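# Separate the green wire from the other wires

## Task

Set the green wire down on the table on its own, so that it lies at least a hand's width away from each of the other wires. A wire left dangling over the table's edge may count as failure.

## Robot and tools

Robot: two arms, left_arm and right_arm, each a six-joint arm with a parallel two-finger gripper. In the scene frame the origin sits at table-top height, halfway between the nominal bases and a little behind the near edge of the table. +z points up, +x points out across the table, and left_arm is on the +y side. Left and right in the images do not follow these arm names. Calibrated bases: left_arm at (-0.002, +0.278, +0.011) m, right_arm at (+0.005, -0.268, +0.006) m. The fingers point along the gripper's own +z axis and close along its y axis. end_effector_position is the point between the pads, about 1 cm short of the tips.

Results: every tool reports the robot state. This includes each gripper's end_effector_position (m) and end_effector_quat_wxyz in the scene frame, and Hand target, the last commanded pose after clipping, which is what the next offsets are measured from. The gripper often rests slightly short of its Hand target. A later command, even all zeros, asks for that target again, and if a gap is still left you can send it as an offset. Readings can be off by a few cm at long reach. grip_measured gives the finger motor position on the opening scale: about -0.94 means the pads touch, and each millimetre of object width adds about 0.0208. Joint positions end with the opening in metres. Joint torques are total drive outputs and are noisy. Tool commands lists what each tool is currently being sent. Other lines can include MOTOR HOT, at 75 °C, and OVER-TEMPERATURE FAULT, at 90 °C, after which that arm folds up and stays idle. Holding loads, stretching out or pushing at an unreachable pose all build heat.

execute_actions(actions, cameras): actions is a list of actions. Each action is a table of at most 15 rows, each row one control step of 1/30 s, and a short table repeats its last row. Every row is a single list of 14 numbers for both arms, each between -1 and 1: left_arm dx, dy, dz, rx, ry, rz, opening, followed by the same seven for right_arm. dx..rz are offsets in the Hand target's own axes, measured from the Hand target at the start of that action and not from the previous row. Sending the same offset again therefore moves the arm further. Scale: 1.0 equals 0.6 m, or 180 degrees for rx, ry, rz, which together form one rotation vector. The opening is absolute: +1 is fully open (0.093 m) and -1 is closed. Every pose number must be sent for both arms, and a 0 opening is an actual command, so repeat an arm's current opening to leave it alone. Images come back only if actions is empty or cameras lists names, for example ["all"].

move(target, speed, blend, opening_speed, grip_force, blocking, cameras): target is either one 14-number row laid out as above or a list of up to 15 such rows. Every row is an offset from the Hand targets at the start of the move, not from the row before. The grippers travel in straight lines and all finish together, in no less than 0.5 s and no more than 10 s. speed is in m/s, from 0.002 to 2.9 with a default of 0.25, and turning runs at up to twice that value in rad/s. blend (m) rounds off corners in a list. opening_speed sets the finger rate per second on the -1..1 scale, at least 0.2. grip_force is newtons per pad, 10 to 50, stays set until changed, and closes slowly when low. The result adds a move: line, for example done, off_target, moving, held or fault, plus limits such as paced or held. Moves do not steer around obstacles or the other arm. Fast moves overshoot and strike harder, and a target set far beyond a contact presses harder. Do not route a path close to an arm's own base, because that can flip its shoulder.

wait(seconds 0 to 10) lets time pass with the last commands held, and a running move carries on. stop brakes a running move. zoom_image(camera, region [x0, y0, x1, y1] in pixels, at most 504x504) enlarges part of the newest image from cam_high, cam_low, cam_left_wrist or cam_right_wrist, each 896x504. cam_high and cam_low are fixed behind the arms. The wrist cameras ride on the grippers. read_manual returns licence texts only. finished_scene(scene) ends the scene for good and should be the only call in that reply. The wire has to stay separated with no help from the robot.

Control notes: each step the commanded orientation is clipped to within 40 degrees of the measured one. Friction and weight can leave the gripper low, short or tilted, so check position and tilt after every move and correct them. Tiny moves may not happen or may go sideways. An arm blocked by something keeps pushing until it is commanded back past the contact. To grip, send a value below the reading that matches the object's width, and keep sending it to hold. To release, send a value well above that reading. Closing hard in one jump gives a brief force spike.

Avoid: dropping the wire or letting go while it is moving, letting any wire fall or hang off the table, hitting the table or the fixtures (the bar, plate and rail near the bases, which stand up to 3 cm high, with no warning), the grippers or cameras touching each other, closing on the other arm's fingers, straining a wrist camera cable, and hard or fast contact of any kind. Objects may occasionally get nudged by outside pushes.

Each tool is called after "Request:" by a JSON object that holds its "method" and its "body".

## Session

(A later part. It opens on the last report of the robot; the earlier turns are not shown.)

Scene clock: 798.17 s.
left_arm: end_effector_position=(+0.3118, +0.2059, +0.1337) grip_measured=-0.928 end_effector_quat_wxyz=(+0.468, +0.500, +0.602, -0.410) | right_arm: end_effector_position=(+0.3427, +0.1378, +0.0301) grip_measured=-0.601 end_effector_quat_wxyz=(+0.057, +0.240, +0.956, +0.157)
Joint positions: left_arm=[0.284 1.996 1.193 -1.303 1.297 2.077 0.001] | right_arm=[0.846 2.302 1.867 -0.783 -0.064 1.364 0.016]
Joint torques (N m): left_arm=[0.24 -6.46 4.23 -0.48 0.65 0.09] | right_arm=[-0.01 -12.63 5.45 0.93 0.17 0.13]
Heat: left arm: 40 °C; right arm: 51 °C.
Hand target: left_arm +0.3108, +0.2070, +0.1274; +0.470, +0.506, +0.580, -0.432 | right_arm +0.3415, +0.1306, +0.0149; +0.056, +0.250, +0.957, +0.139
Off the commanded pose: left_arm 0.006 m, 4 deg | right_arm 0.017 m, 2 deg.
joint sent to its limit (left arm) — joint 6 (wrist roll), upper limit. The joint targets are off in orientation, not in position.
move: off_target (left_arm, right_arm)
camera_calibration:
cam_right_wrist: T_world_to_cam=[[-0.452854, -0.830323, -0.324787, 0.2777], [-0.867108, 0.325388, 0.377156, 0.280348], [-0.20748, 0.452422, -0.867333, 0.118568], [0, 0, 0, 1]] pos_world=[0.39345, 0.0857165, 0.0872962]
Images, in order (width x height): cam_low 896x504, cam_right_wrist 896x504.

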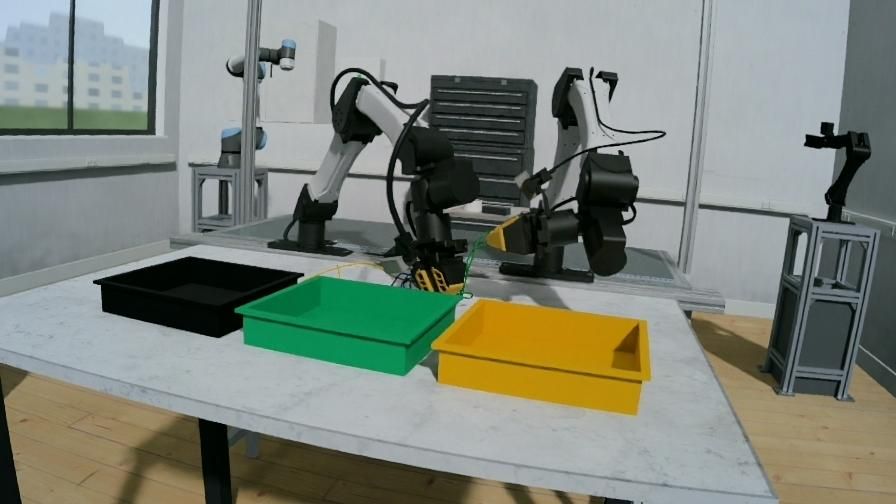

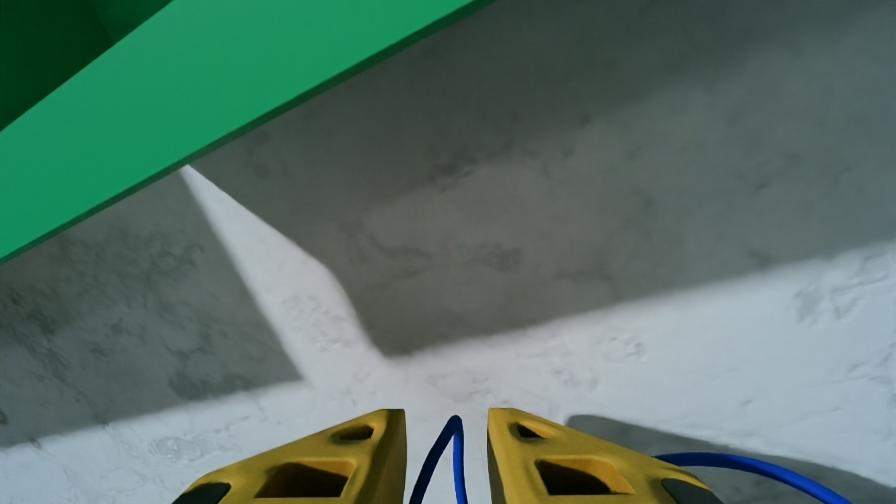

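Request:
{"method": "move", "body": {"target": [[0,0,0,0,0,0,-0.935,0.003,0,0,0,0,0,-1],[0,0,0,0,0,0,-0.935,-0.065,0.0345,-0.127,0,0,0,-1]], "speed": 0.1, "cameras": ["cam_low","cam_right_wrist"]}}

Scene clock: 847.43 s.
left_arm: end_effector_position=(+0.3118, +0.2059, +0.1337) grip_measured=-0.928 end_effector_quat_wxyz=(+0.468, +0.500, +0.602, -0.410) | right_arm: end_effector_position=(+0.3680, +0.1111, +0.0908) grip_measured=-0.987 end_effector_quat_wxyz=(+0.058, +0.251, +0.957, +0.137)
Joint positions: left_arm=[0.284 1.996 1.193 -1.303 1.297 2.077 0.001] | right_arm=[0.773 2.302 2.116 -1.07 -0.065 1.309 0]
Joint torques (N m): left_arm=[0.18 -6.53 4.29 -0.51 0.68 0.07] | right_arm=[-0.68 -13.14 9.76 0.64 -0.05 -0.1]
Heat: left arm: 40 °C; right arm: 52 °C.
Hand target: left_arm +0.3108, +0.2070, +0.1274; +0.470, +0.506, +0.580, -0.432 | right_arm +0.3716, +0.1105, +0.0953; +0.056, +0.250, +0.957, +0.139
Off the commanded pose: left_arm 0.006 m, 4 deg | right_arm 0.006 m, 0 deg.
joint sent to its limit (left arm) — joint 6 (wrist roll), upper limit. The joint targets are off in orientation, not in position.
move: off_target (left_arm)
camera_calibration:
cam_right_wrist: T_world_to_cam=[[-0.474011, -0.831394, -0.289997, 0.291384], [-0.856042, 0.35801, 0.372854, 0.28085], [-0.206167, 0.424986, -0.881409, 0.19245], [0, 0, 0, 1]] pos_world=[0.418215, 0.0599187, 0.149412]
Images, in order (width x height): cam_low 896x504, cam_right_wrist 896x504.

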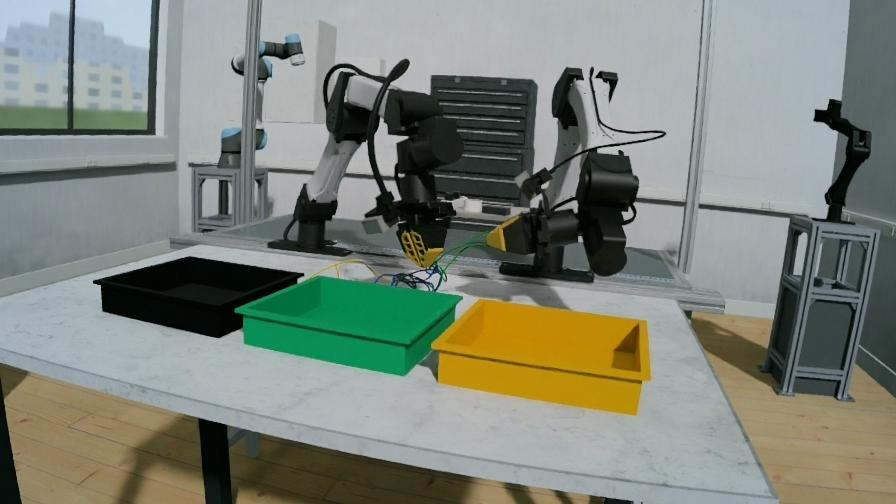

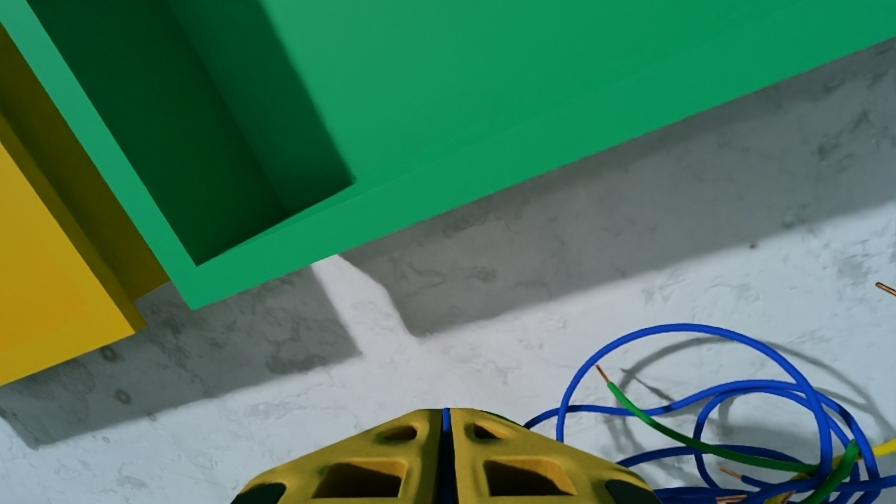

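Request:
{"method": "zoom_image", "body": {"camera": "cam_low", "region": [310, 190, 510, 310]}}

Request:
{"method": "zoom_image", "body": {"camera": "cam_right_wrist", "region": [480, 300, 896, 504]}}

Scaled by 2.520 from the camera's 896x504 image, which has a finer 1280x720 frame.

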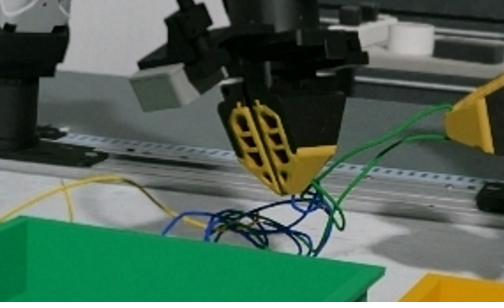

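Scaled by 1.212 from the camera's 896x504 image, which has a finer 1280x720 frame.

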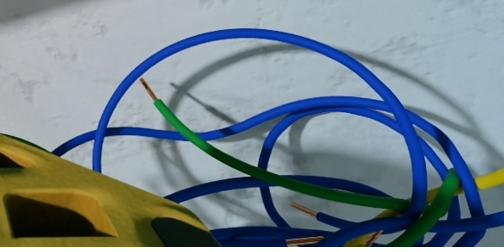

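Request:
{"method": "move", "body": {"target": [0,0,0,0,0,0,-0.935,-0.054,-0.049,-0.1355,0,0,0,-1], "speed": 0.1, "cameras": ["cam_low","cam_right_wrist"]}}

Request:
{"method": "zoom_image", "body": {"camera": "cam_low", "region": [310, 170, 510, 290]}}

Scene clock: 862.17 s.
left_arm: end_effector_position=(+0.3118, +0.2059, +0.1337) grip_measured=-0.928 end_effector_quat_wxyz=(+0.468, +0.500, +0.602, -0.410) | right_arm: end_effector_position=(+0.3707, +0.0538, +0.1396) grip_measured=-0.987 end_effector_quat_wxyz=(+0.045, +0.252, +0.959, +0.122)
Joint positions: left_arm=[0.284 1.996 1.193 -1.303 1.297 2.077 0.001] | right_arm=[0.671 2.189 2.129 -1.245 -0.098 1.211 0]
Joint torques (N m): left_arm=[0.21 -6.57 4.19 -0.53 0.64 0.07] | right_arm=[-0.66 -16.43 9.72 0.56 -0.05 -0.14]
Heat: left arm: 40 °C; right arm: 53 °C.
Hand target: left_arm +0.3108, +0.2070, +0.1274; +0.470, +0.506, +0.580, -0.432 | right_arm +0.3717, +0.0506, +0.1655; +0.056, +0.250, +0.956, +0.139
Off the commanded pose: left_arm 0.006 m, 4 deg | right_arm 0.026 m, 2 deg.
joint sent to its limit (left arm) — joint 6 (wrist roll), upper limit. The joint targets are off in orientation, not in position.
move: off_target (left_arm, right_arm)
camera_calibration:
cam_right_wrist: T_world_to_cam=[[-0.482892, -0.838128, -0.253687, 0.25778], [-0.843292, 0.367029, 0.392616, 0.277523], [-0.235952, 0.403523, -0.884022, 0.272958], [0, 0, 0, 1]] pos_world=[0.422919, 0.00404885, 0.197737]
Images, in order (width x height): cam_low 896x504, cam_right_wrist 896x504.

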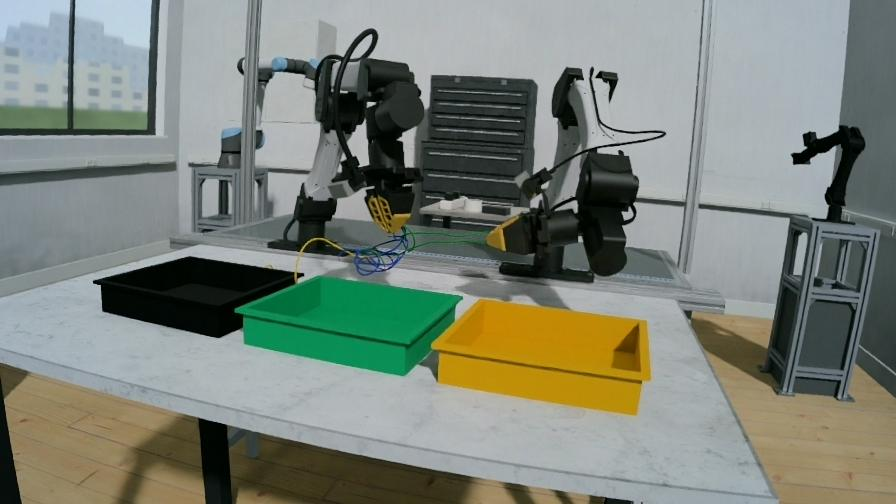

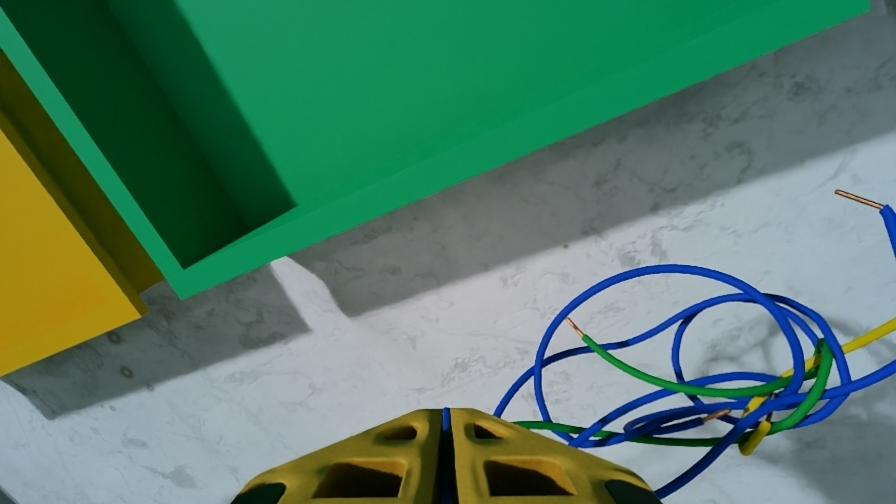

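Scaled by 2.520 from the camera's 896x504 image, which has a finer 1280x720 frame.

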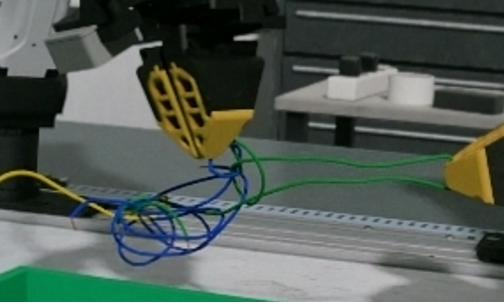

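Request:
{"method": "zoom_image", "body": {"camera": "cam_right_wrist", "region": [480, 230, 896, 504]}}

Request:
{"method": "zoom_image", "body": {"camera": "cam_right_wrist", "region": [600, 320, 860, 500]}}

Scaled by 1.212 from the camera's 896x504 image, which has a finer 1280x720 frame.

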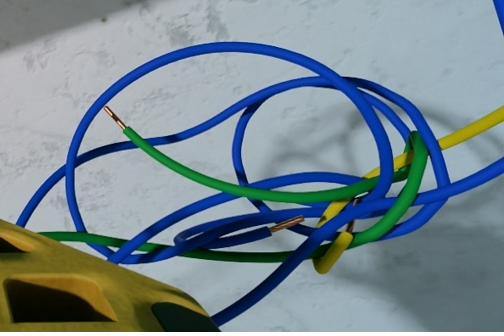

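Scaled by 1.938 from the camera's 896x504 image, which has a finer 1280x720 frame.

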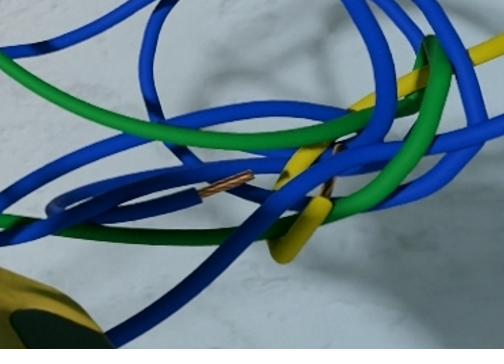

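Request:
{"method": "wait", "body": {"seconds": 0.1, "cameras": ["cam_left_wrist","cam_high","cam_low"]}}

Request:
{"method": "zoom_image", "body": {"camera": "cam_low", "region": [340, 210, 440, 285]}}

Scene clock: 900.73 s.
left_arm: end_effector_position=(+0.3118, +0.2059, +0.1337) grip_measured=-0.928 end_effector_quat_wxyz=(+0.468, +0.500, +0.602, -0.410) | right_arm: end_effector_position=(+0.3706, +0.0538, +0.1396) grip_measured=-0.987 end_effector_quat_wxyz=(+0.045, +0.252, +0.959, +0.122)
Joint positions: left_arm=[0.284 1.996 1.193 -1.303 1.297 2.077 0.001] | right_arm=[0.671 2.189 2.129 -1.245 -0.099 1.21 0]
Joint torques (N m): left_arm=[0.13 -6.48 4.21 -0.5 0.65 0.1] | right_arm=[-0.68 -16.72 9.54 0.48 -0.12 -0.08]
Heat: left arm: 40 °C; right arm: 61 °C.
Hand target: left_arm +0.3108, +0.2070, +0.1274; +0.470, +0.506, +0.580, -0.432 | right_arm +0.3717, +0.0506, +0.1655; +0.056, +0.250, +0.957, +0.139
Tool commands: left_gripper/opening=-0.935 right_gripper/opening=-1.0
Off the commanded pose: left_arm 0.006 m, 4 deg | right_arm 0.026 m, 2 deg.
wait: 0.10 s; at rest from the start
camera_calibration:
cam_left_wrist: T_world_to_cam=[[-0.9879, -0.15327, 0.0236876, 0.335834], [-0.114114, 0.614932, -0.78028, 0.0488941], [0.105027, -0.773542, -0.624982, 0.295745], [0, 0, 0, 1]] pos_world=[0.306288, 0.250178, 0.215031]
Images, in order (width x height): cam_high 896x504, cam_low 896x504, cam_left_wrist 896x504.

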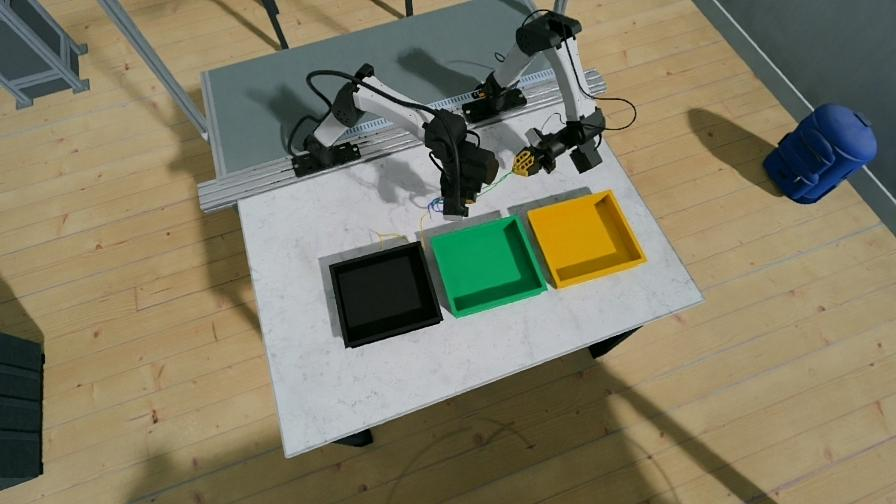

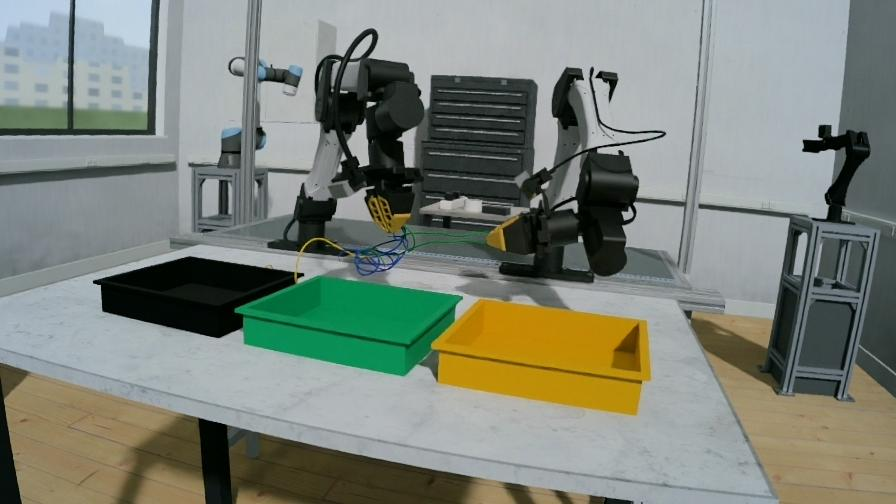

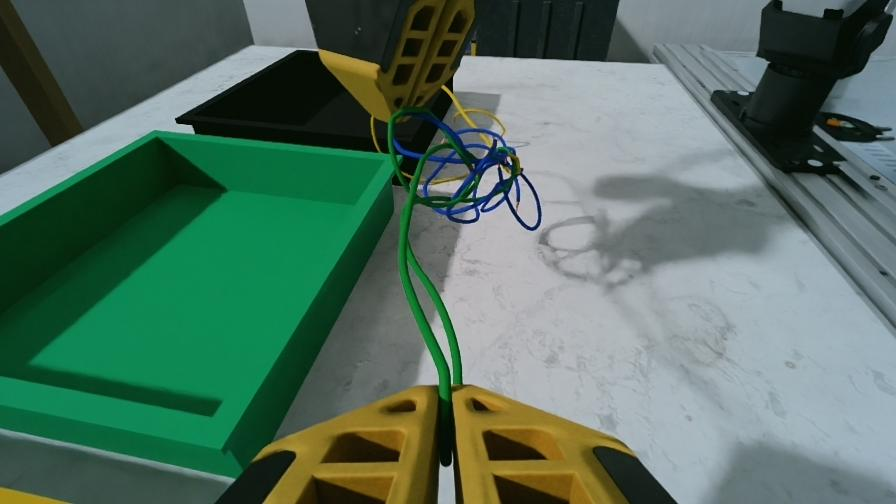

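Scaled by 5.040 from the camera's 896x504 image, which has a finer 1280x720 frame.

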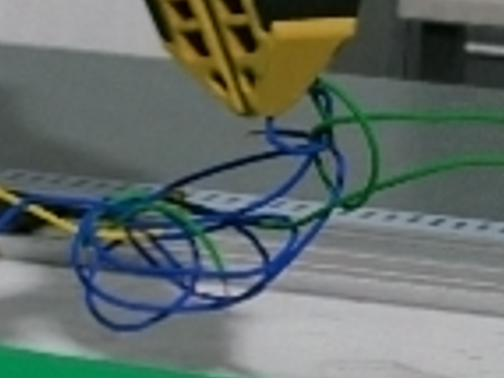

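Request:
{"method": "zoom_image", "body": {"camera": "cam_left_wrist", "region": [350, 90, 570, 250]}}

Request:
{"method": "zoom_image", "body": {"camera": "cam_left_wrist", "region": [380, 90, 470, 220]}}

Scaled by 2.291 from the camera's 896x504 image, which has a finer 1280x720 frame.

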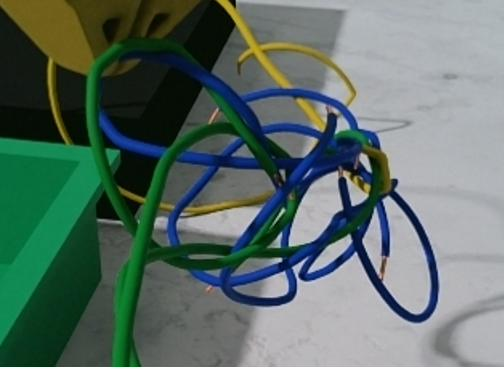

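Scaled by 3.877 from the camera's 896x504 image, which has a finer 1280x720 frame.

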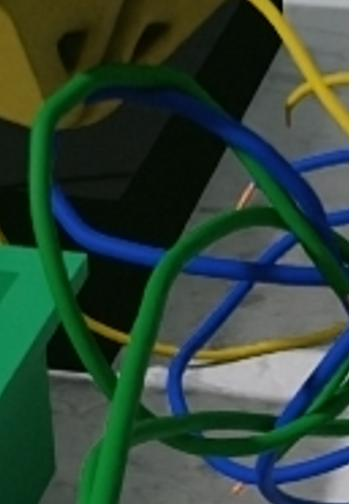

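Request:
{"method": "zoom_image", "body": {"camera": "cam_left_wrist", "region": [440, 120, 540, 200]}}

Request:
{"method": "zoom_image", "body": {"camera": "cam_left_wrist", "region": [390, 160, 540, 260]}}

Scaled by 5.040 from the camera's 896x504 image, which has a finer 1280x720 frame.

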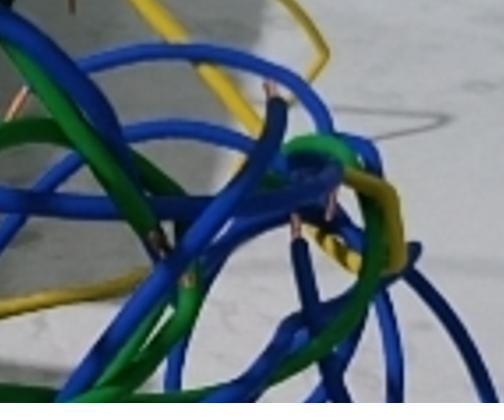

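Scaled by 3.360 from the camera's 896x504 image, which has a finer 1280x720 frame.

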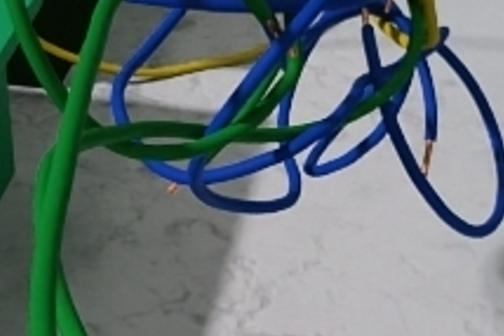

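Request:
{"method": "move", "body": {"target": [0,0,0,0,0,0,-0.935,-0.05,-0.06,-0.035,0,0,0,-1], "speed": 0.08, "cameras": ["cam_low","cam_left_wrist"]}}

Request:
{"method": "zoom_image", "body": {"camera": "cam_left_wrist", "region": [370, 60, 570, 220]}}

Request:
{"method": "zoom_image", "body": {"camera": "cam_low", "region": [310, 200, 450, 290]}}

Scene clock: 1028.73 s.
left_arm: end_effector_position=(+0.3118, +0.2058, +0.1337) grip_measured=-0.928 end_effector_quat_wxyz=(+0.468, +0.500, +0.602, -0.410) | right_arm: end_effector_position=(+0.3827, +0.0128, +0.1670) grip_measured=-0.987 end_effector_quat_wxyz=(+0.054, +0.248, +0.957, +0.143)
Joint positions: left_arm=[0.284 1.996 1.193 -1.303 1.297 2.077 0.001] | right_arm=[0.57 2.086 2.06 -1.245 -0.14 1.111 0]
Joint torques (N m): left_arm=[0.32 -6.57 4.27 -0.5 0.63 0.09] | right_arm=[-1.26 -16.01 5.27 0.6 0.08 -0.05]
Heat: left arm: 40 °C; right arm: 69 °C.
Hand target: left_arm +0.3108, +0.2069, +0.1274; +0.470, +0.506, +0.580, -0.432 | right_arm +0.3773, +0.0007, +0.1761; +0.056, +0.250, +0.957, +0.139
Off the commanded pose: left_arm 0.007 m, 4 deg | right_arm 0.016 m, 1 deg.
joint sent to its limit (left arm) — joint 6 (wrist roll), upper limit. The joint targets are off in orientation, not in position.
move: off_target (left_arm, right_arm)
camera_calibration:
cam_left_wrist: T_world_to_cam=[[-0.987956, -0.152907, 0.023726, 0.335734], [-0.113914, 0.614943, -0.780301, 0.0489743], [0.104723, -0.773605, -0.624954, 0.295833], [0, 0, 0, 1]] pos_world=[0.306288, 0.250078, 0.215131]
Images, in order (width x height): cam_low 896x504, cam_left_wrist 896x504.

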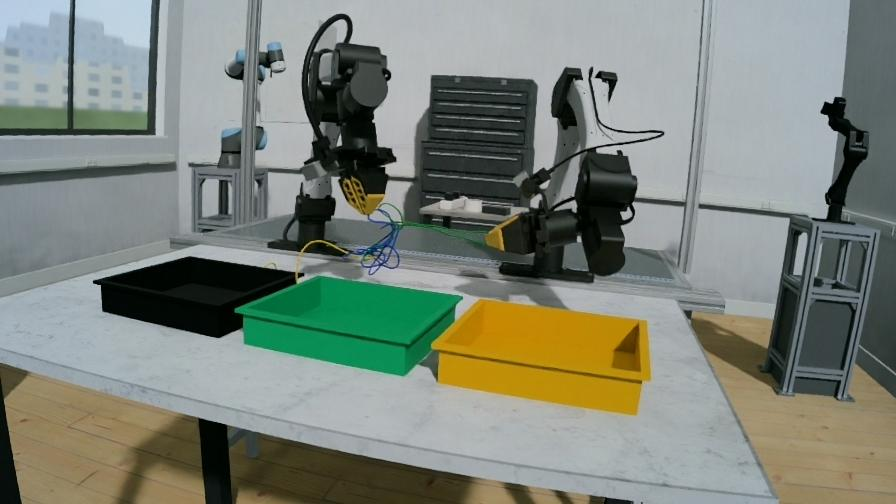

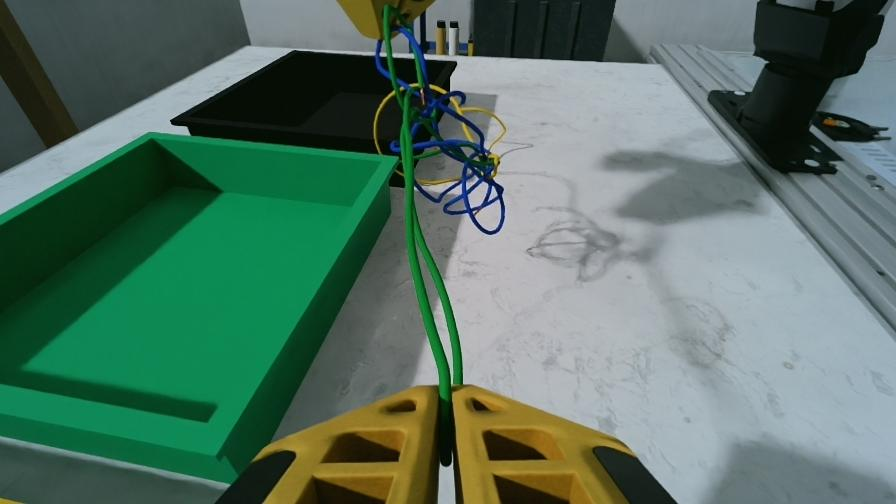

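Scaled by 2.520 from the camera's 896x504 image, which has a finer 1280x720 frame.

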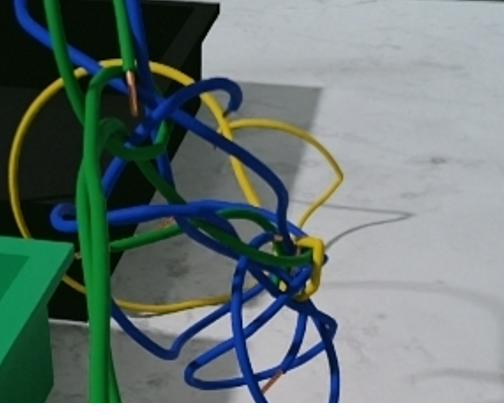

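Scaled by 3.600 from the camera's 896x504 image, which has a finer 1280x720 frame.

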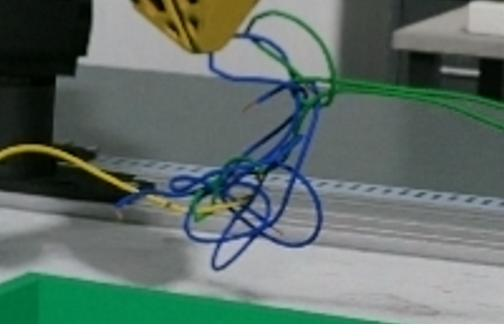

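Request:
{"method": "move", "body": {"target": [0,0,0,0,0,0,-0.935,-0.05,-0.084,-0.024,0,0,0,-1], "speed": 0.08, "cameras": ["cam_low","cam_left_wrist"]}}

Request:
{"method": "zoom_image", "body": {"camera": "cam_left_wrist", "region": [350, 0, 570, 220]}}

Request:
{"method": "zoom_image", "body": {"camera": "cam_low", "region": [300, 180, 440, 290]}}

Scene clock: 1046.37 s.
left_arm: end_effector_position=(+0.3125, +0.2032, +0.1357) grip_measured=-0.928 end_effector_quat_wxyz=(+0.472, +0.498, +0.599, -0.413) | right_arm: end_effector_position=(+0.3749, -0.0301, +0.1703) grip_measured=-0.987 end_effector_quat_wxyz=(+0.035, +0.232, +0.958, +0.165)
Joint positions: left_arm=[0.277 1.996 1.193 -1.303 1.311 2.077 0.001] | right_arm=[0.462 1.961 1.878 -1.205 -0.234 0.985 0]
Joint torques (N m): left_arm=[0.96 -6.63 4.21 -0.48 0.53 0.06] | right_arm=[-3.17 -14.61 5.34 0.54 0.58 -0.16]
Heat: left arm: 40 °C; right arm: 67 °C.
Hand target: left_arm +0.3108, +0.2070, +0.1274; +0.470, +0.506, +0.580, -0.432 | right_arm +0.3775, -0.0598, +0.1762; +0.056, +0.250, +0.957, +0.139
Off the commanded pose: left_arm 0.009 m, 3 deg | right_arm 0.030 m, 4 deg.
joint sent to its limit (left arm) — joint 6 (wrist roll), upper limit. The joint targets are off in orientation, not in position.
move: off_target (left_arm, right_arm)
camera_calibration:
cam_left_wrist: T_world_to_cam=[[-0.98808, -0.15235, 0.0220829, 0.336108], [-0.111027, 0.605892, -0.787762, 0.0540912], [0.106635, -0.780823, -0.615584, 0.294598], [0, 0, 0, 1]] pos_world=[0.306693, 0.248462, 0.216539]
Images, in order (width x height): cam_low 896x504, cam_left_wrist 896x504.

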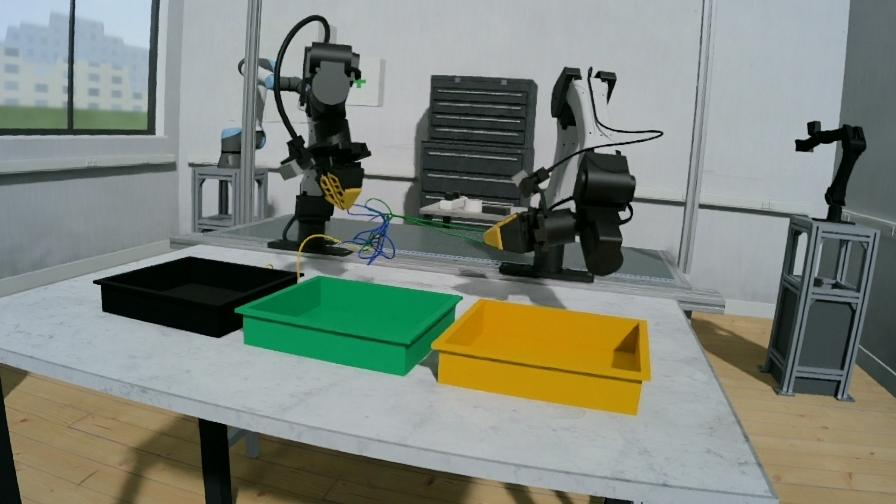

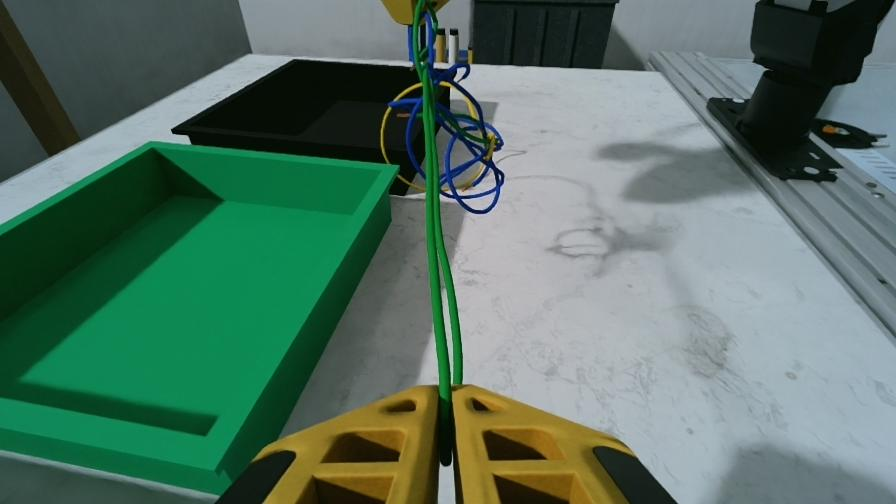

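Scaled by 2.291 from the camera's 896x504 image, which has a finer 1280x720 frame.

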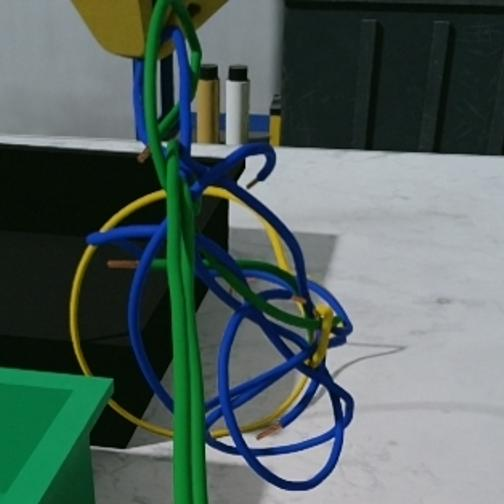

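Scaled by 3.600 from the camera's 896x504 image, which has a finer 1280x720 frame.

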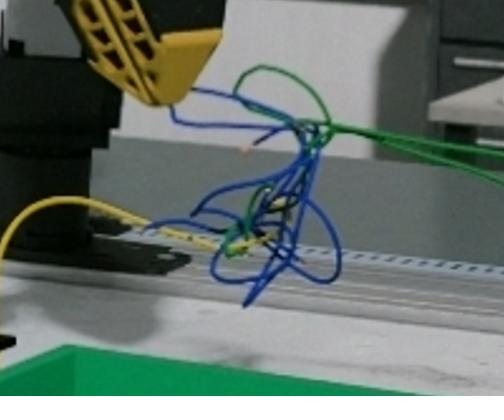

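Request:
{"method": "move", "body": {"target": [[0,0,0,0,0,0,-0.935,0.096,0.034,0.2425,0,0,0,-1],[0,0,0,0,0,0,-0.935,0.096,0.034,0.2425,0,0,0,-0.55],[0,0,0,0,0,0,-0.935,0.065,0.041,0.071,0,0,0,-0.55]], "speed": 0.15, "cameras": ["cam_low","cam_left_wrist","cam_right_wrist"]}}

Request:
{"method": "zoom_image", "body": {"camera": "cam_left_wrist", "region": [350, 60, 570, 280]}}

Request:
{"method": "zoom_image", "body": {"camera": "cam_low", "region": [330, 200, 470, 310]}}

Scene clock: 1078.77 s.
left_arm: end_effector_position=(+0.3122, +0.2053, +0.1344) grip_measured=-0.928 end_effector_quat_wxyz=(+0.469, +0.499, +0.601, -0.411) | right_arm: end_effector_position=(+0.3602, -0.0073, +0.1254) grip_measured=-0.551 end_effector_quat_wxyz=(+0.049, +0.251, +0.958, +0.130)
Joint positions: left_arm=[0.283 1.996 1.193 -1.303 1.302 2.077 0.001] | right_arm=[0.566 1.965 1.723 -1.057 -0.132 1.109 0.019]
Joint torques (N m): left_arm=[0.29 -6.57 4.12 -0.52 0.62 0.06] | right_arm=[-0.73 -13.18 9.24 0.56 -0.08 -0.12]
Heat: left arm: 41 °C; right arm: 61 °C.
Hand target: left_arm +0.3108, +0.2070, +0.1274; +0.470, +0.506, +0.580, -0.432 | right_arm +0.3626, -0.0098, +0.1413; +0.056, +0.250, +0.957, +0.139
Off the commanded pose: left_arm 0.007 m, 4 deg | right_arm 0.016 m, 1 deg.
joint sent to its limit (left arm) — joint 6 (wrist roll), upper limit. The joint targets are off in orientation, not in position.
move: off_target (left_arm, right_arm); target 2's new opening was sent with right_arm's hand 0.015 m and 2 deg from that target
camera_calibration:
cam_left_wrist: T_world_to_cam=[[-0.987786, -0.154095, 0.0230966, 0.336286], [-0.113718, 0.611604, -0.782948, 0.0507991], [0.106522, -0.776012, -0.621658, 0.295384], [0, 0, 0, 1]] pos_world=[0.306491, 0.249973, 0.215634]
cam_right_wrist: T_world_to_cam=[[-0.478737, -0.83503, -0.271174, 0.198587], [-0.848087, 0.359953, 0.388822, 0.298689], [-0.227069, 0.416123, -0.880501, 0.279058], [0, 0, 0, 1]] pos_world=[0.41175, -0.0578097, 0.183425]
Images, in order (width x height): cam_low 896x504, cam_left_wrist 896x504, cam_right_wrist 896x504.

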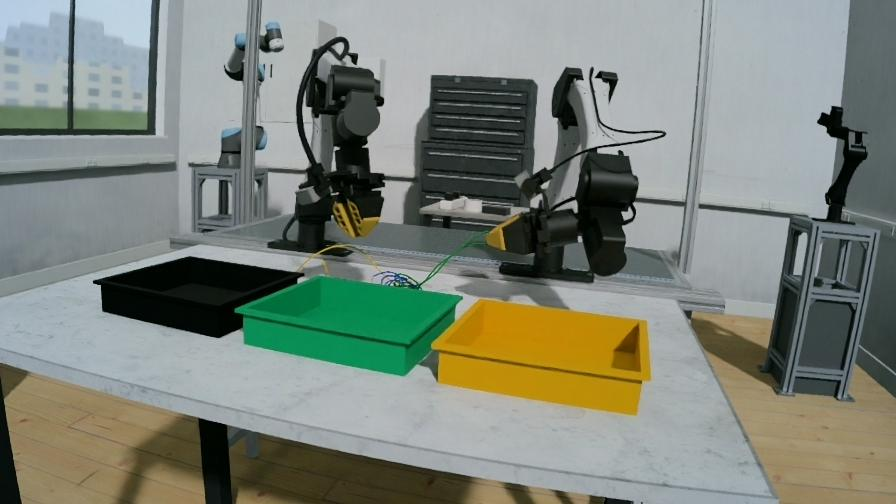

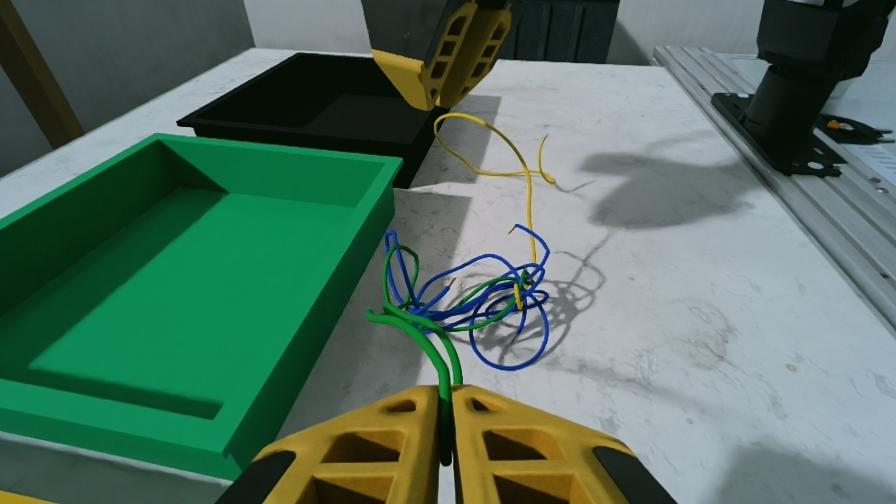

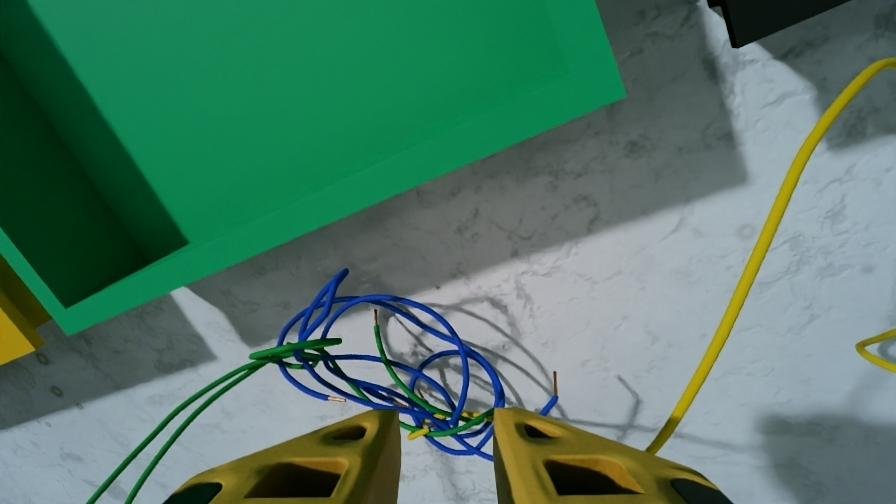

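Scaled by 2.291 from the camera's 896x504 image, which has a finer 1280x720 frame.

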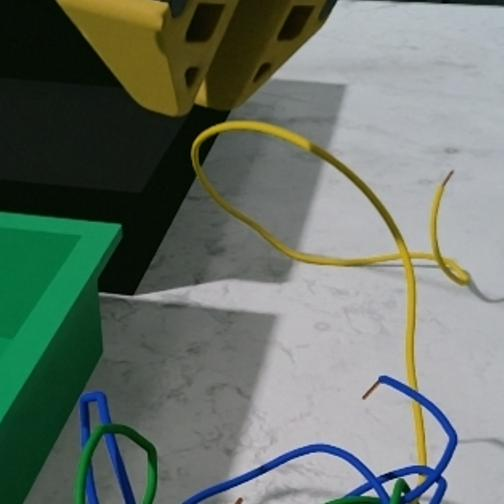

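Scaled by 3.600 from the camera's 896x504 image, which has a finer 1280x720 frame.

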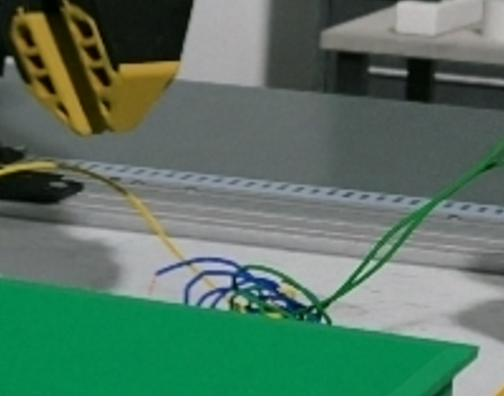

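Request:
{"method": "zoom_image", "body": {"camera": "cam_right_wrist", "region": [230, 250, 400, 420]}}

Request:
{"method": "zoom_image", "body": {"camera": "cam_left_wrist", "region": [360, 210, 500, 350]}}

Scaled by 2.965 from the camera's 896x504 image, which has a finer 1280x720 frame.

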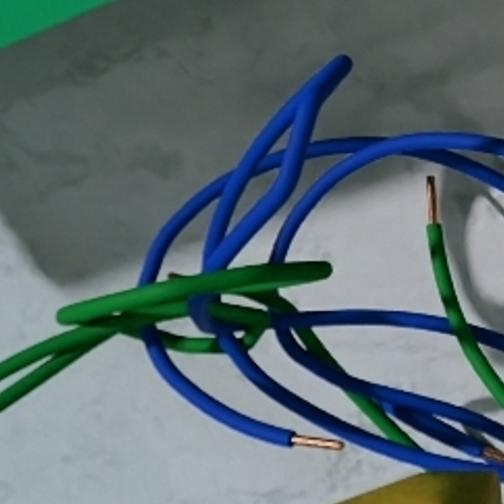

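Scaled by 3.600 from the camera's 896x504 image, which has a finer 1280x720 frame.

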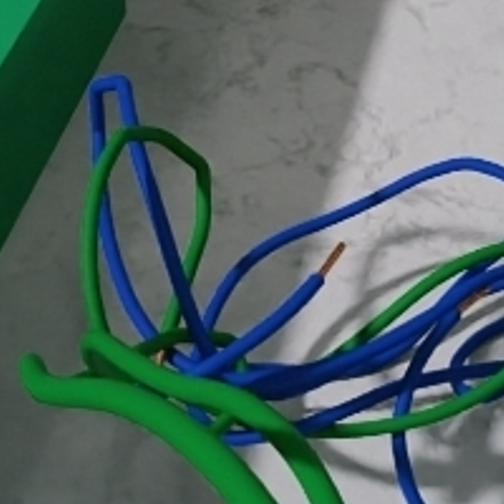

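Request:
{"method": "move", "body": {"target": [0,0,0,0,0,0,-0.935,0.063,0.09,0.0445,0,0,-0.36,-0.5], "speed": 0.3, "cameras": ["cam_low","cam_left_wrist","cam_right_wrist"]}}

Scene clock: 1142.70 s.
left_arm: end_effector_position=(+0.3122, +0.2053, +0.1344) grip_measured=-0.928 end_effector_quat_wxyz=(+0.469, +0.499, +0.601, -0.411) | right_arm: end_effector_position=(+0.3568, +0.0600, +0.1305) grip_measured=-0.501 end_effector_quat_wxyz=(+0.124, -0.297, +0.942, +0.096)
Joint positions: left_arm=[0.283 1.996 1.193 -1.303 1.302 2.077 0.001] | right_arm=[0.697 2.089 1.921 -1.082 -0.106 0.118 0.021]
Joint torques (N m): left_arm=[0.28 -6.5 4.33 -0.45 0.61 0.1] | right_arm=[0.31 -10.5 9.8 0.63 0.08 -0.14]
Heat: left arm: 41 °C; right arm: 61 °C.
Hand target: left_arm +0.3108, +0.2070, +0.1274; +0.470, +0.506, +0.580, -0.432 | right_arm +0.3595, +0.0604, +0.1302; +0.122, -0.301, +0.942, +0.087
Off the commanded pose: left_arm 0.007 m, 4 deg | right_arm 0.003 m, 1 deg.
joint sent to its limit (left arm) — joint 6 (wrist roll), upper limit. The joint targets are off in orientation, not in position.
move: off_target (left_arm)
camera_calibration:
cam_left_wrist: T_world_to_cam=[[-0.987786, -0.154095, 0.0230966, 0.336286], [-0.113718, 0.611604, -0.782948, 0.0507991], [0.106522, -0.776012, -0.621658, 0.295384], [0, 0, 0, 1]] pos_world=[0.306491, 0.249973, 0.215634]
cam_right_wrist: T_world_to_cam=[[0.57264, -0.812679, -0.10787, -0.143243], [-0.799627, -0.582703, 0.145099, 0.340691], [-0.180775, 0.00316644, -0.983519, 0.276447], [0, 0, 0, 1]] pos_world=[0.404427, 0.0812363, 0.207005]
Images, in order (width x height): cam_low 896x504, cam_left_wrist 896x504, cam_right_wrist 896x504.

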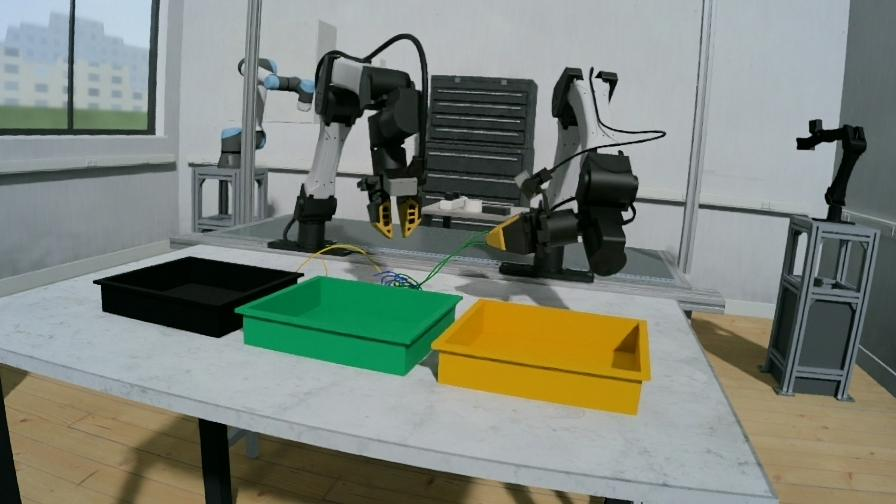

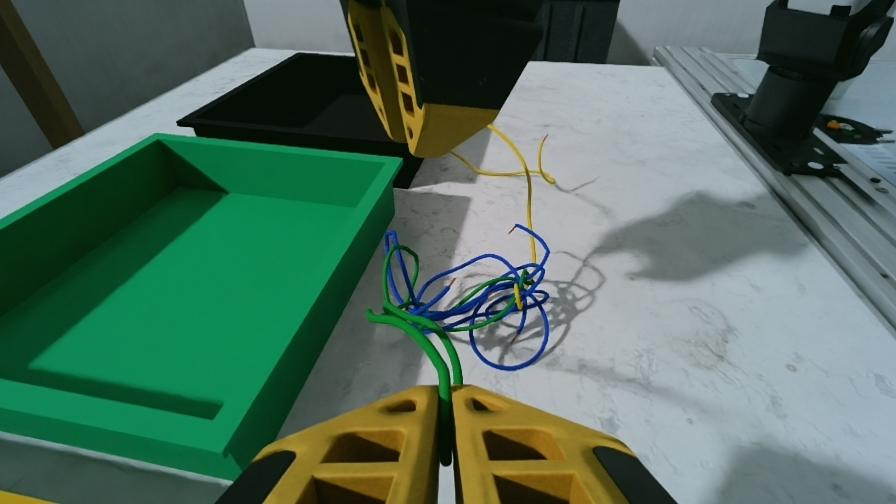

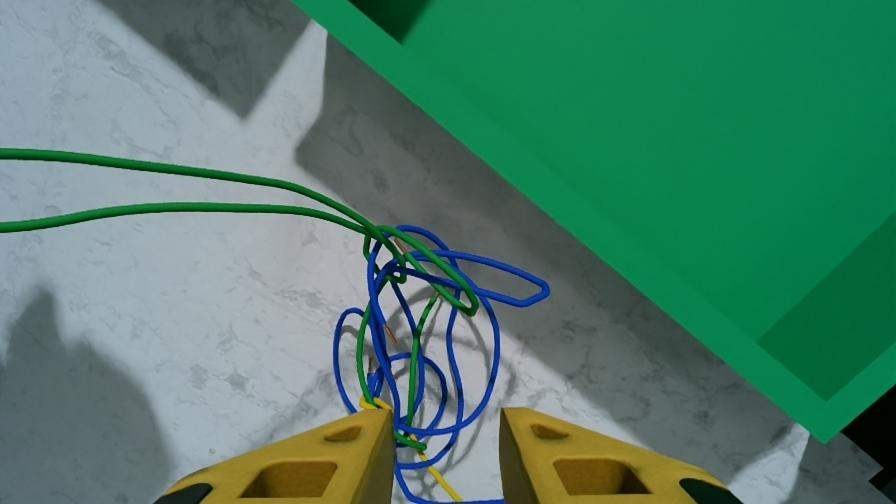

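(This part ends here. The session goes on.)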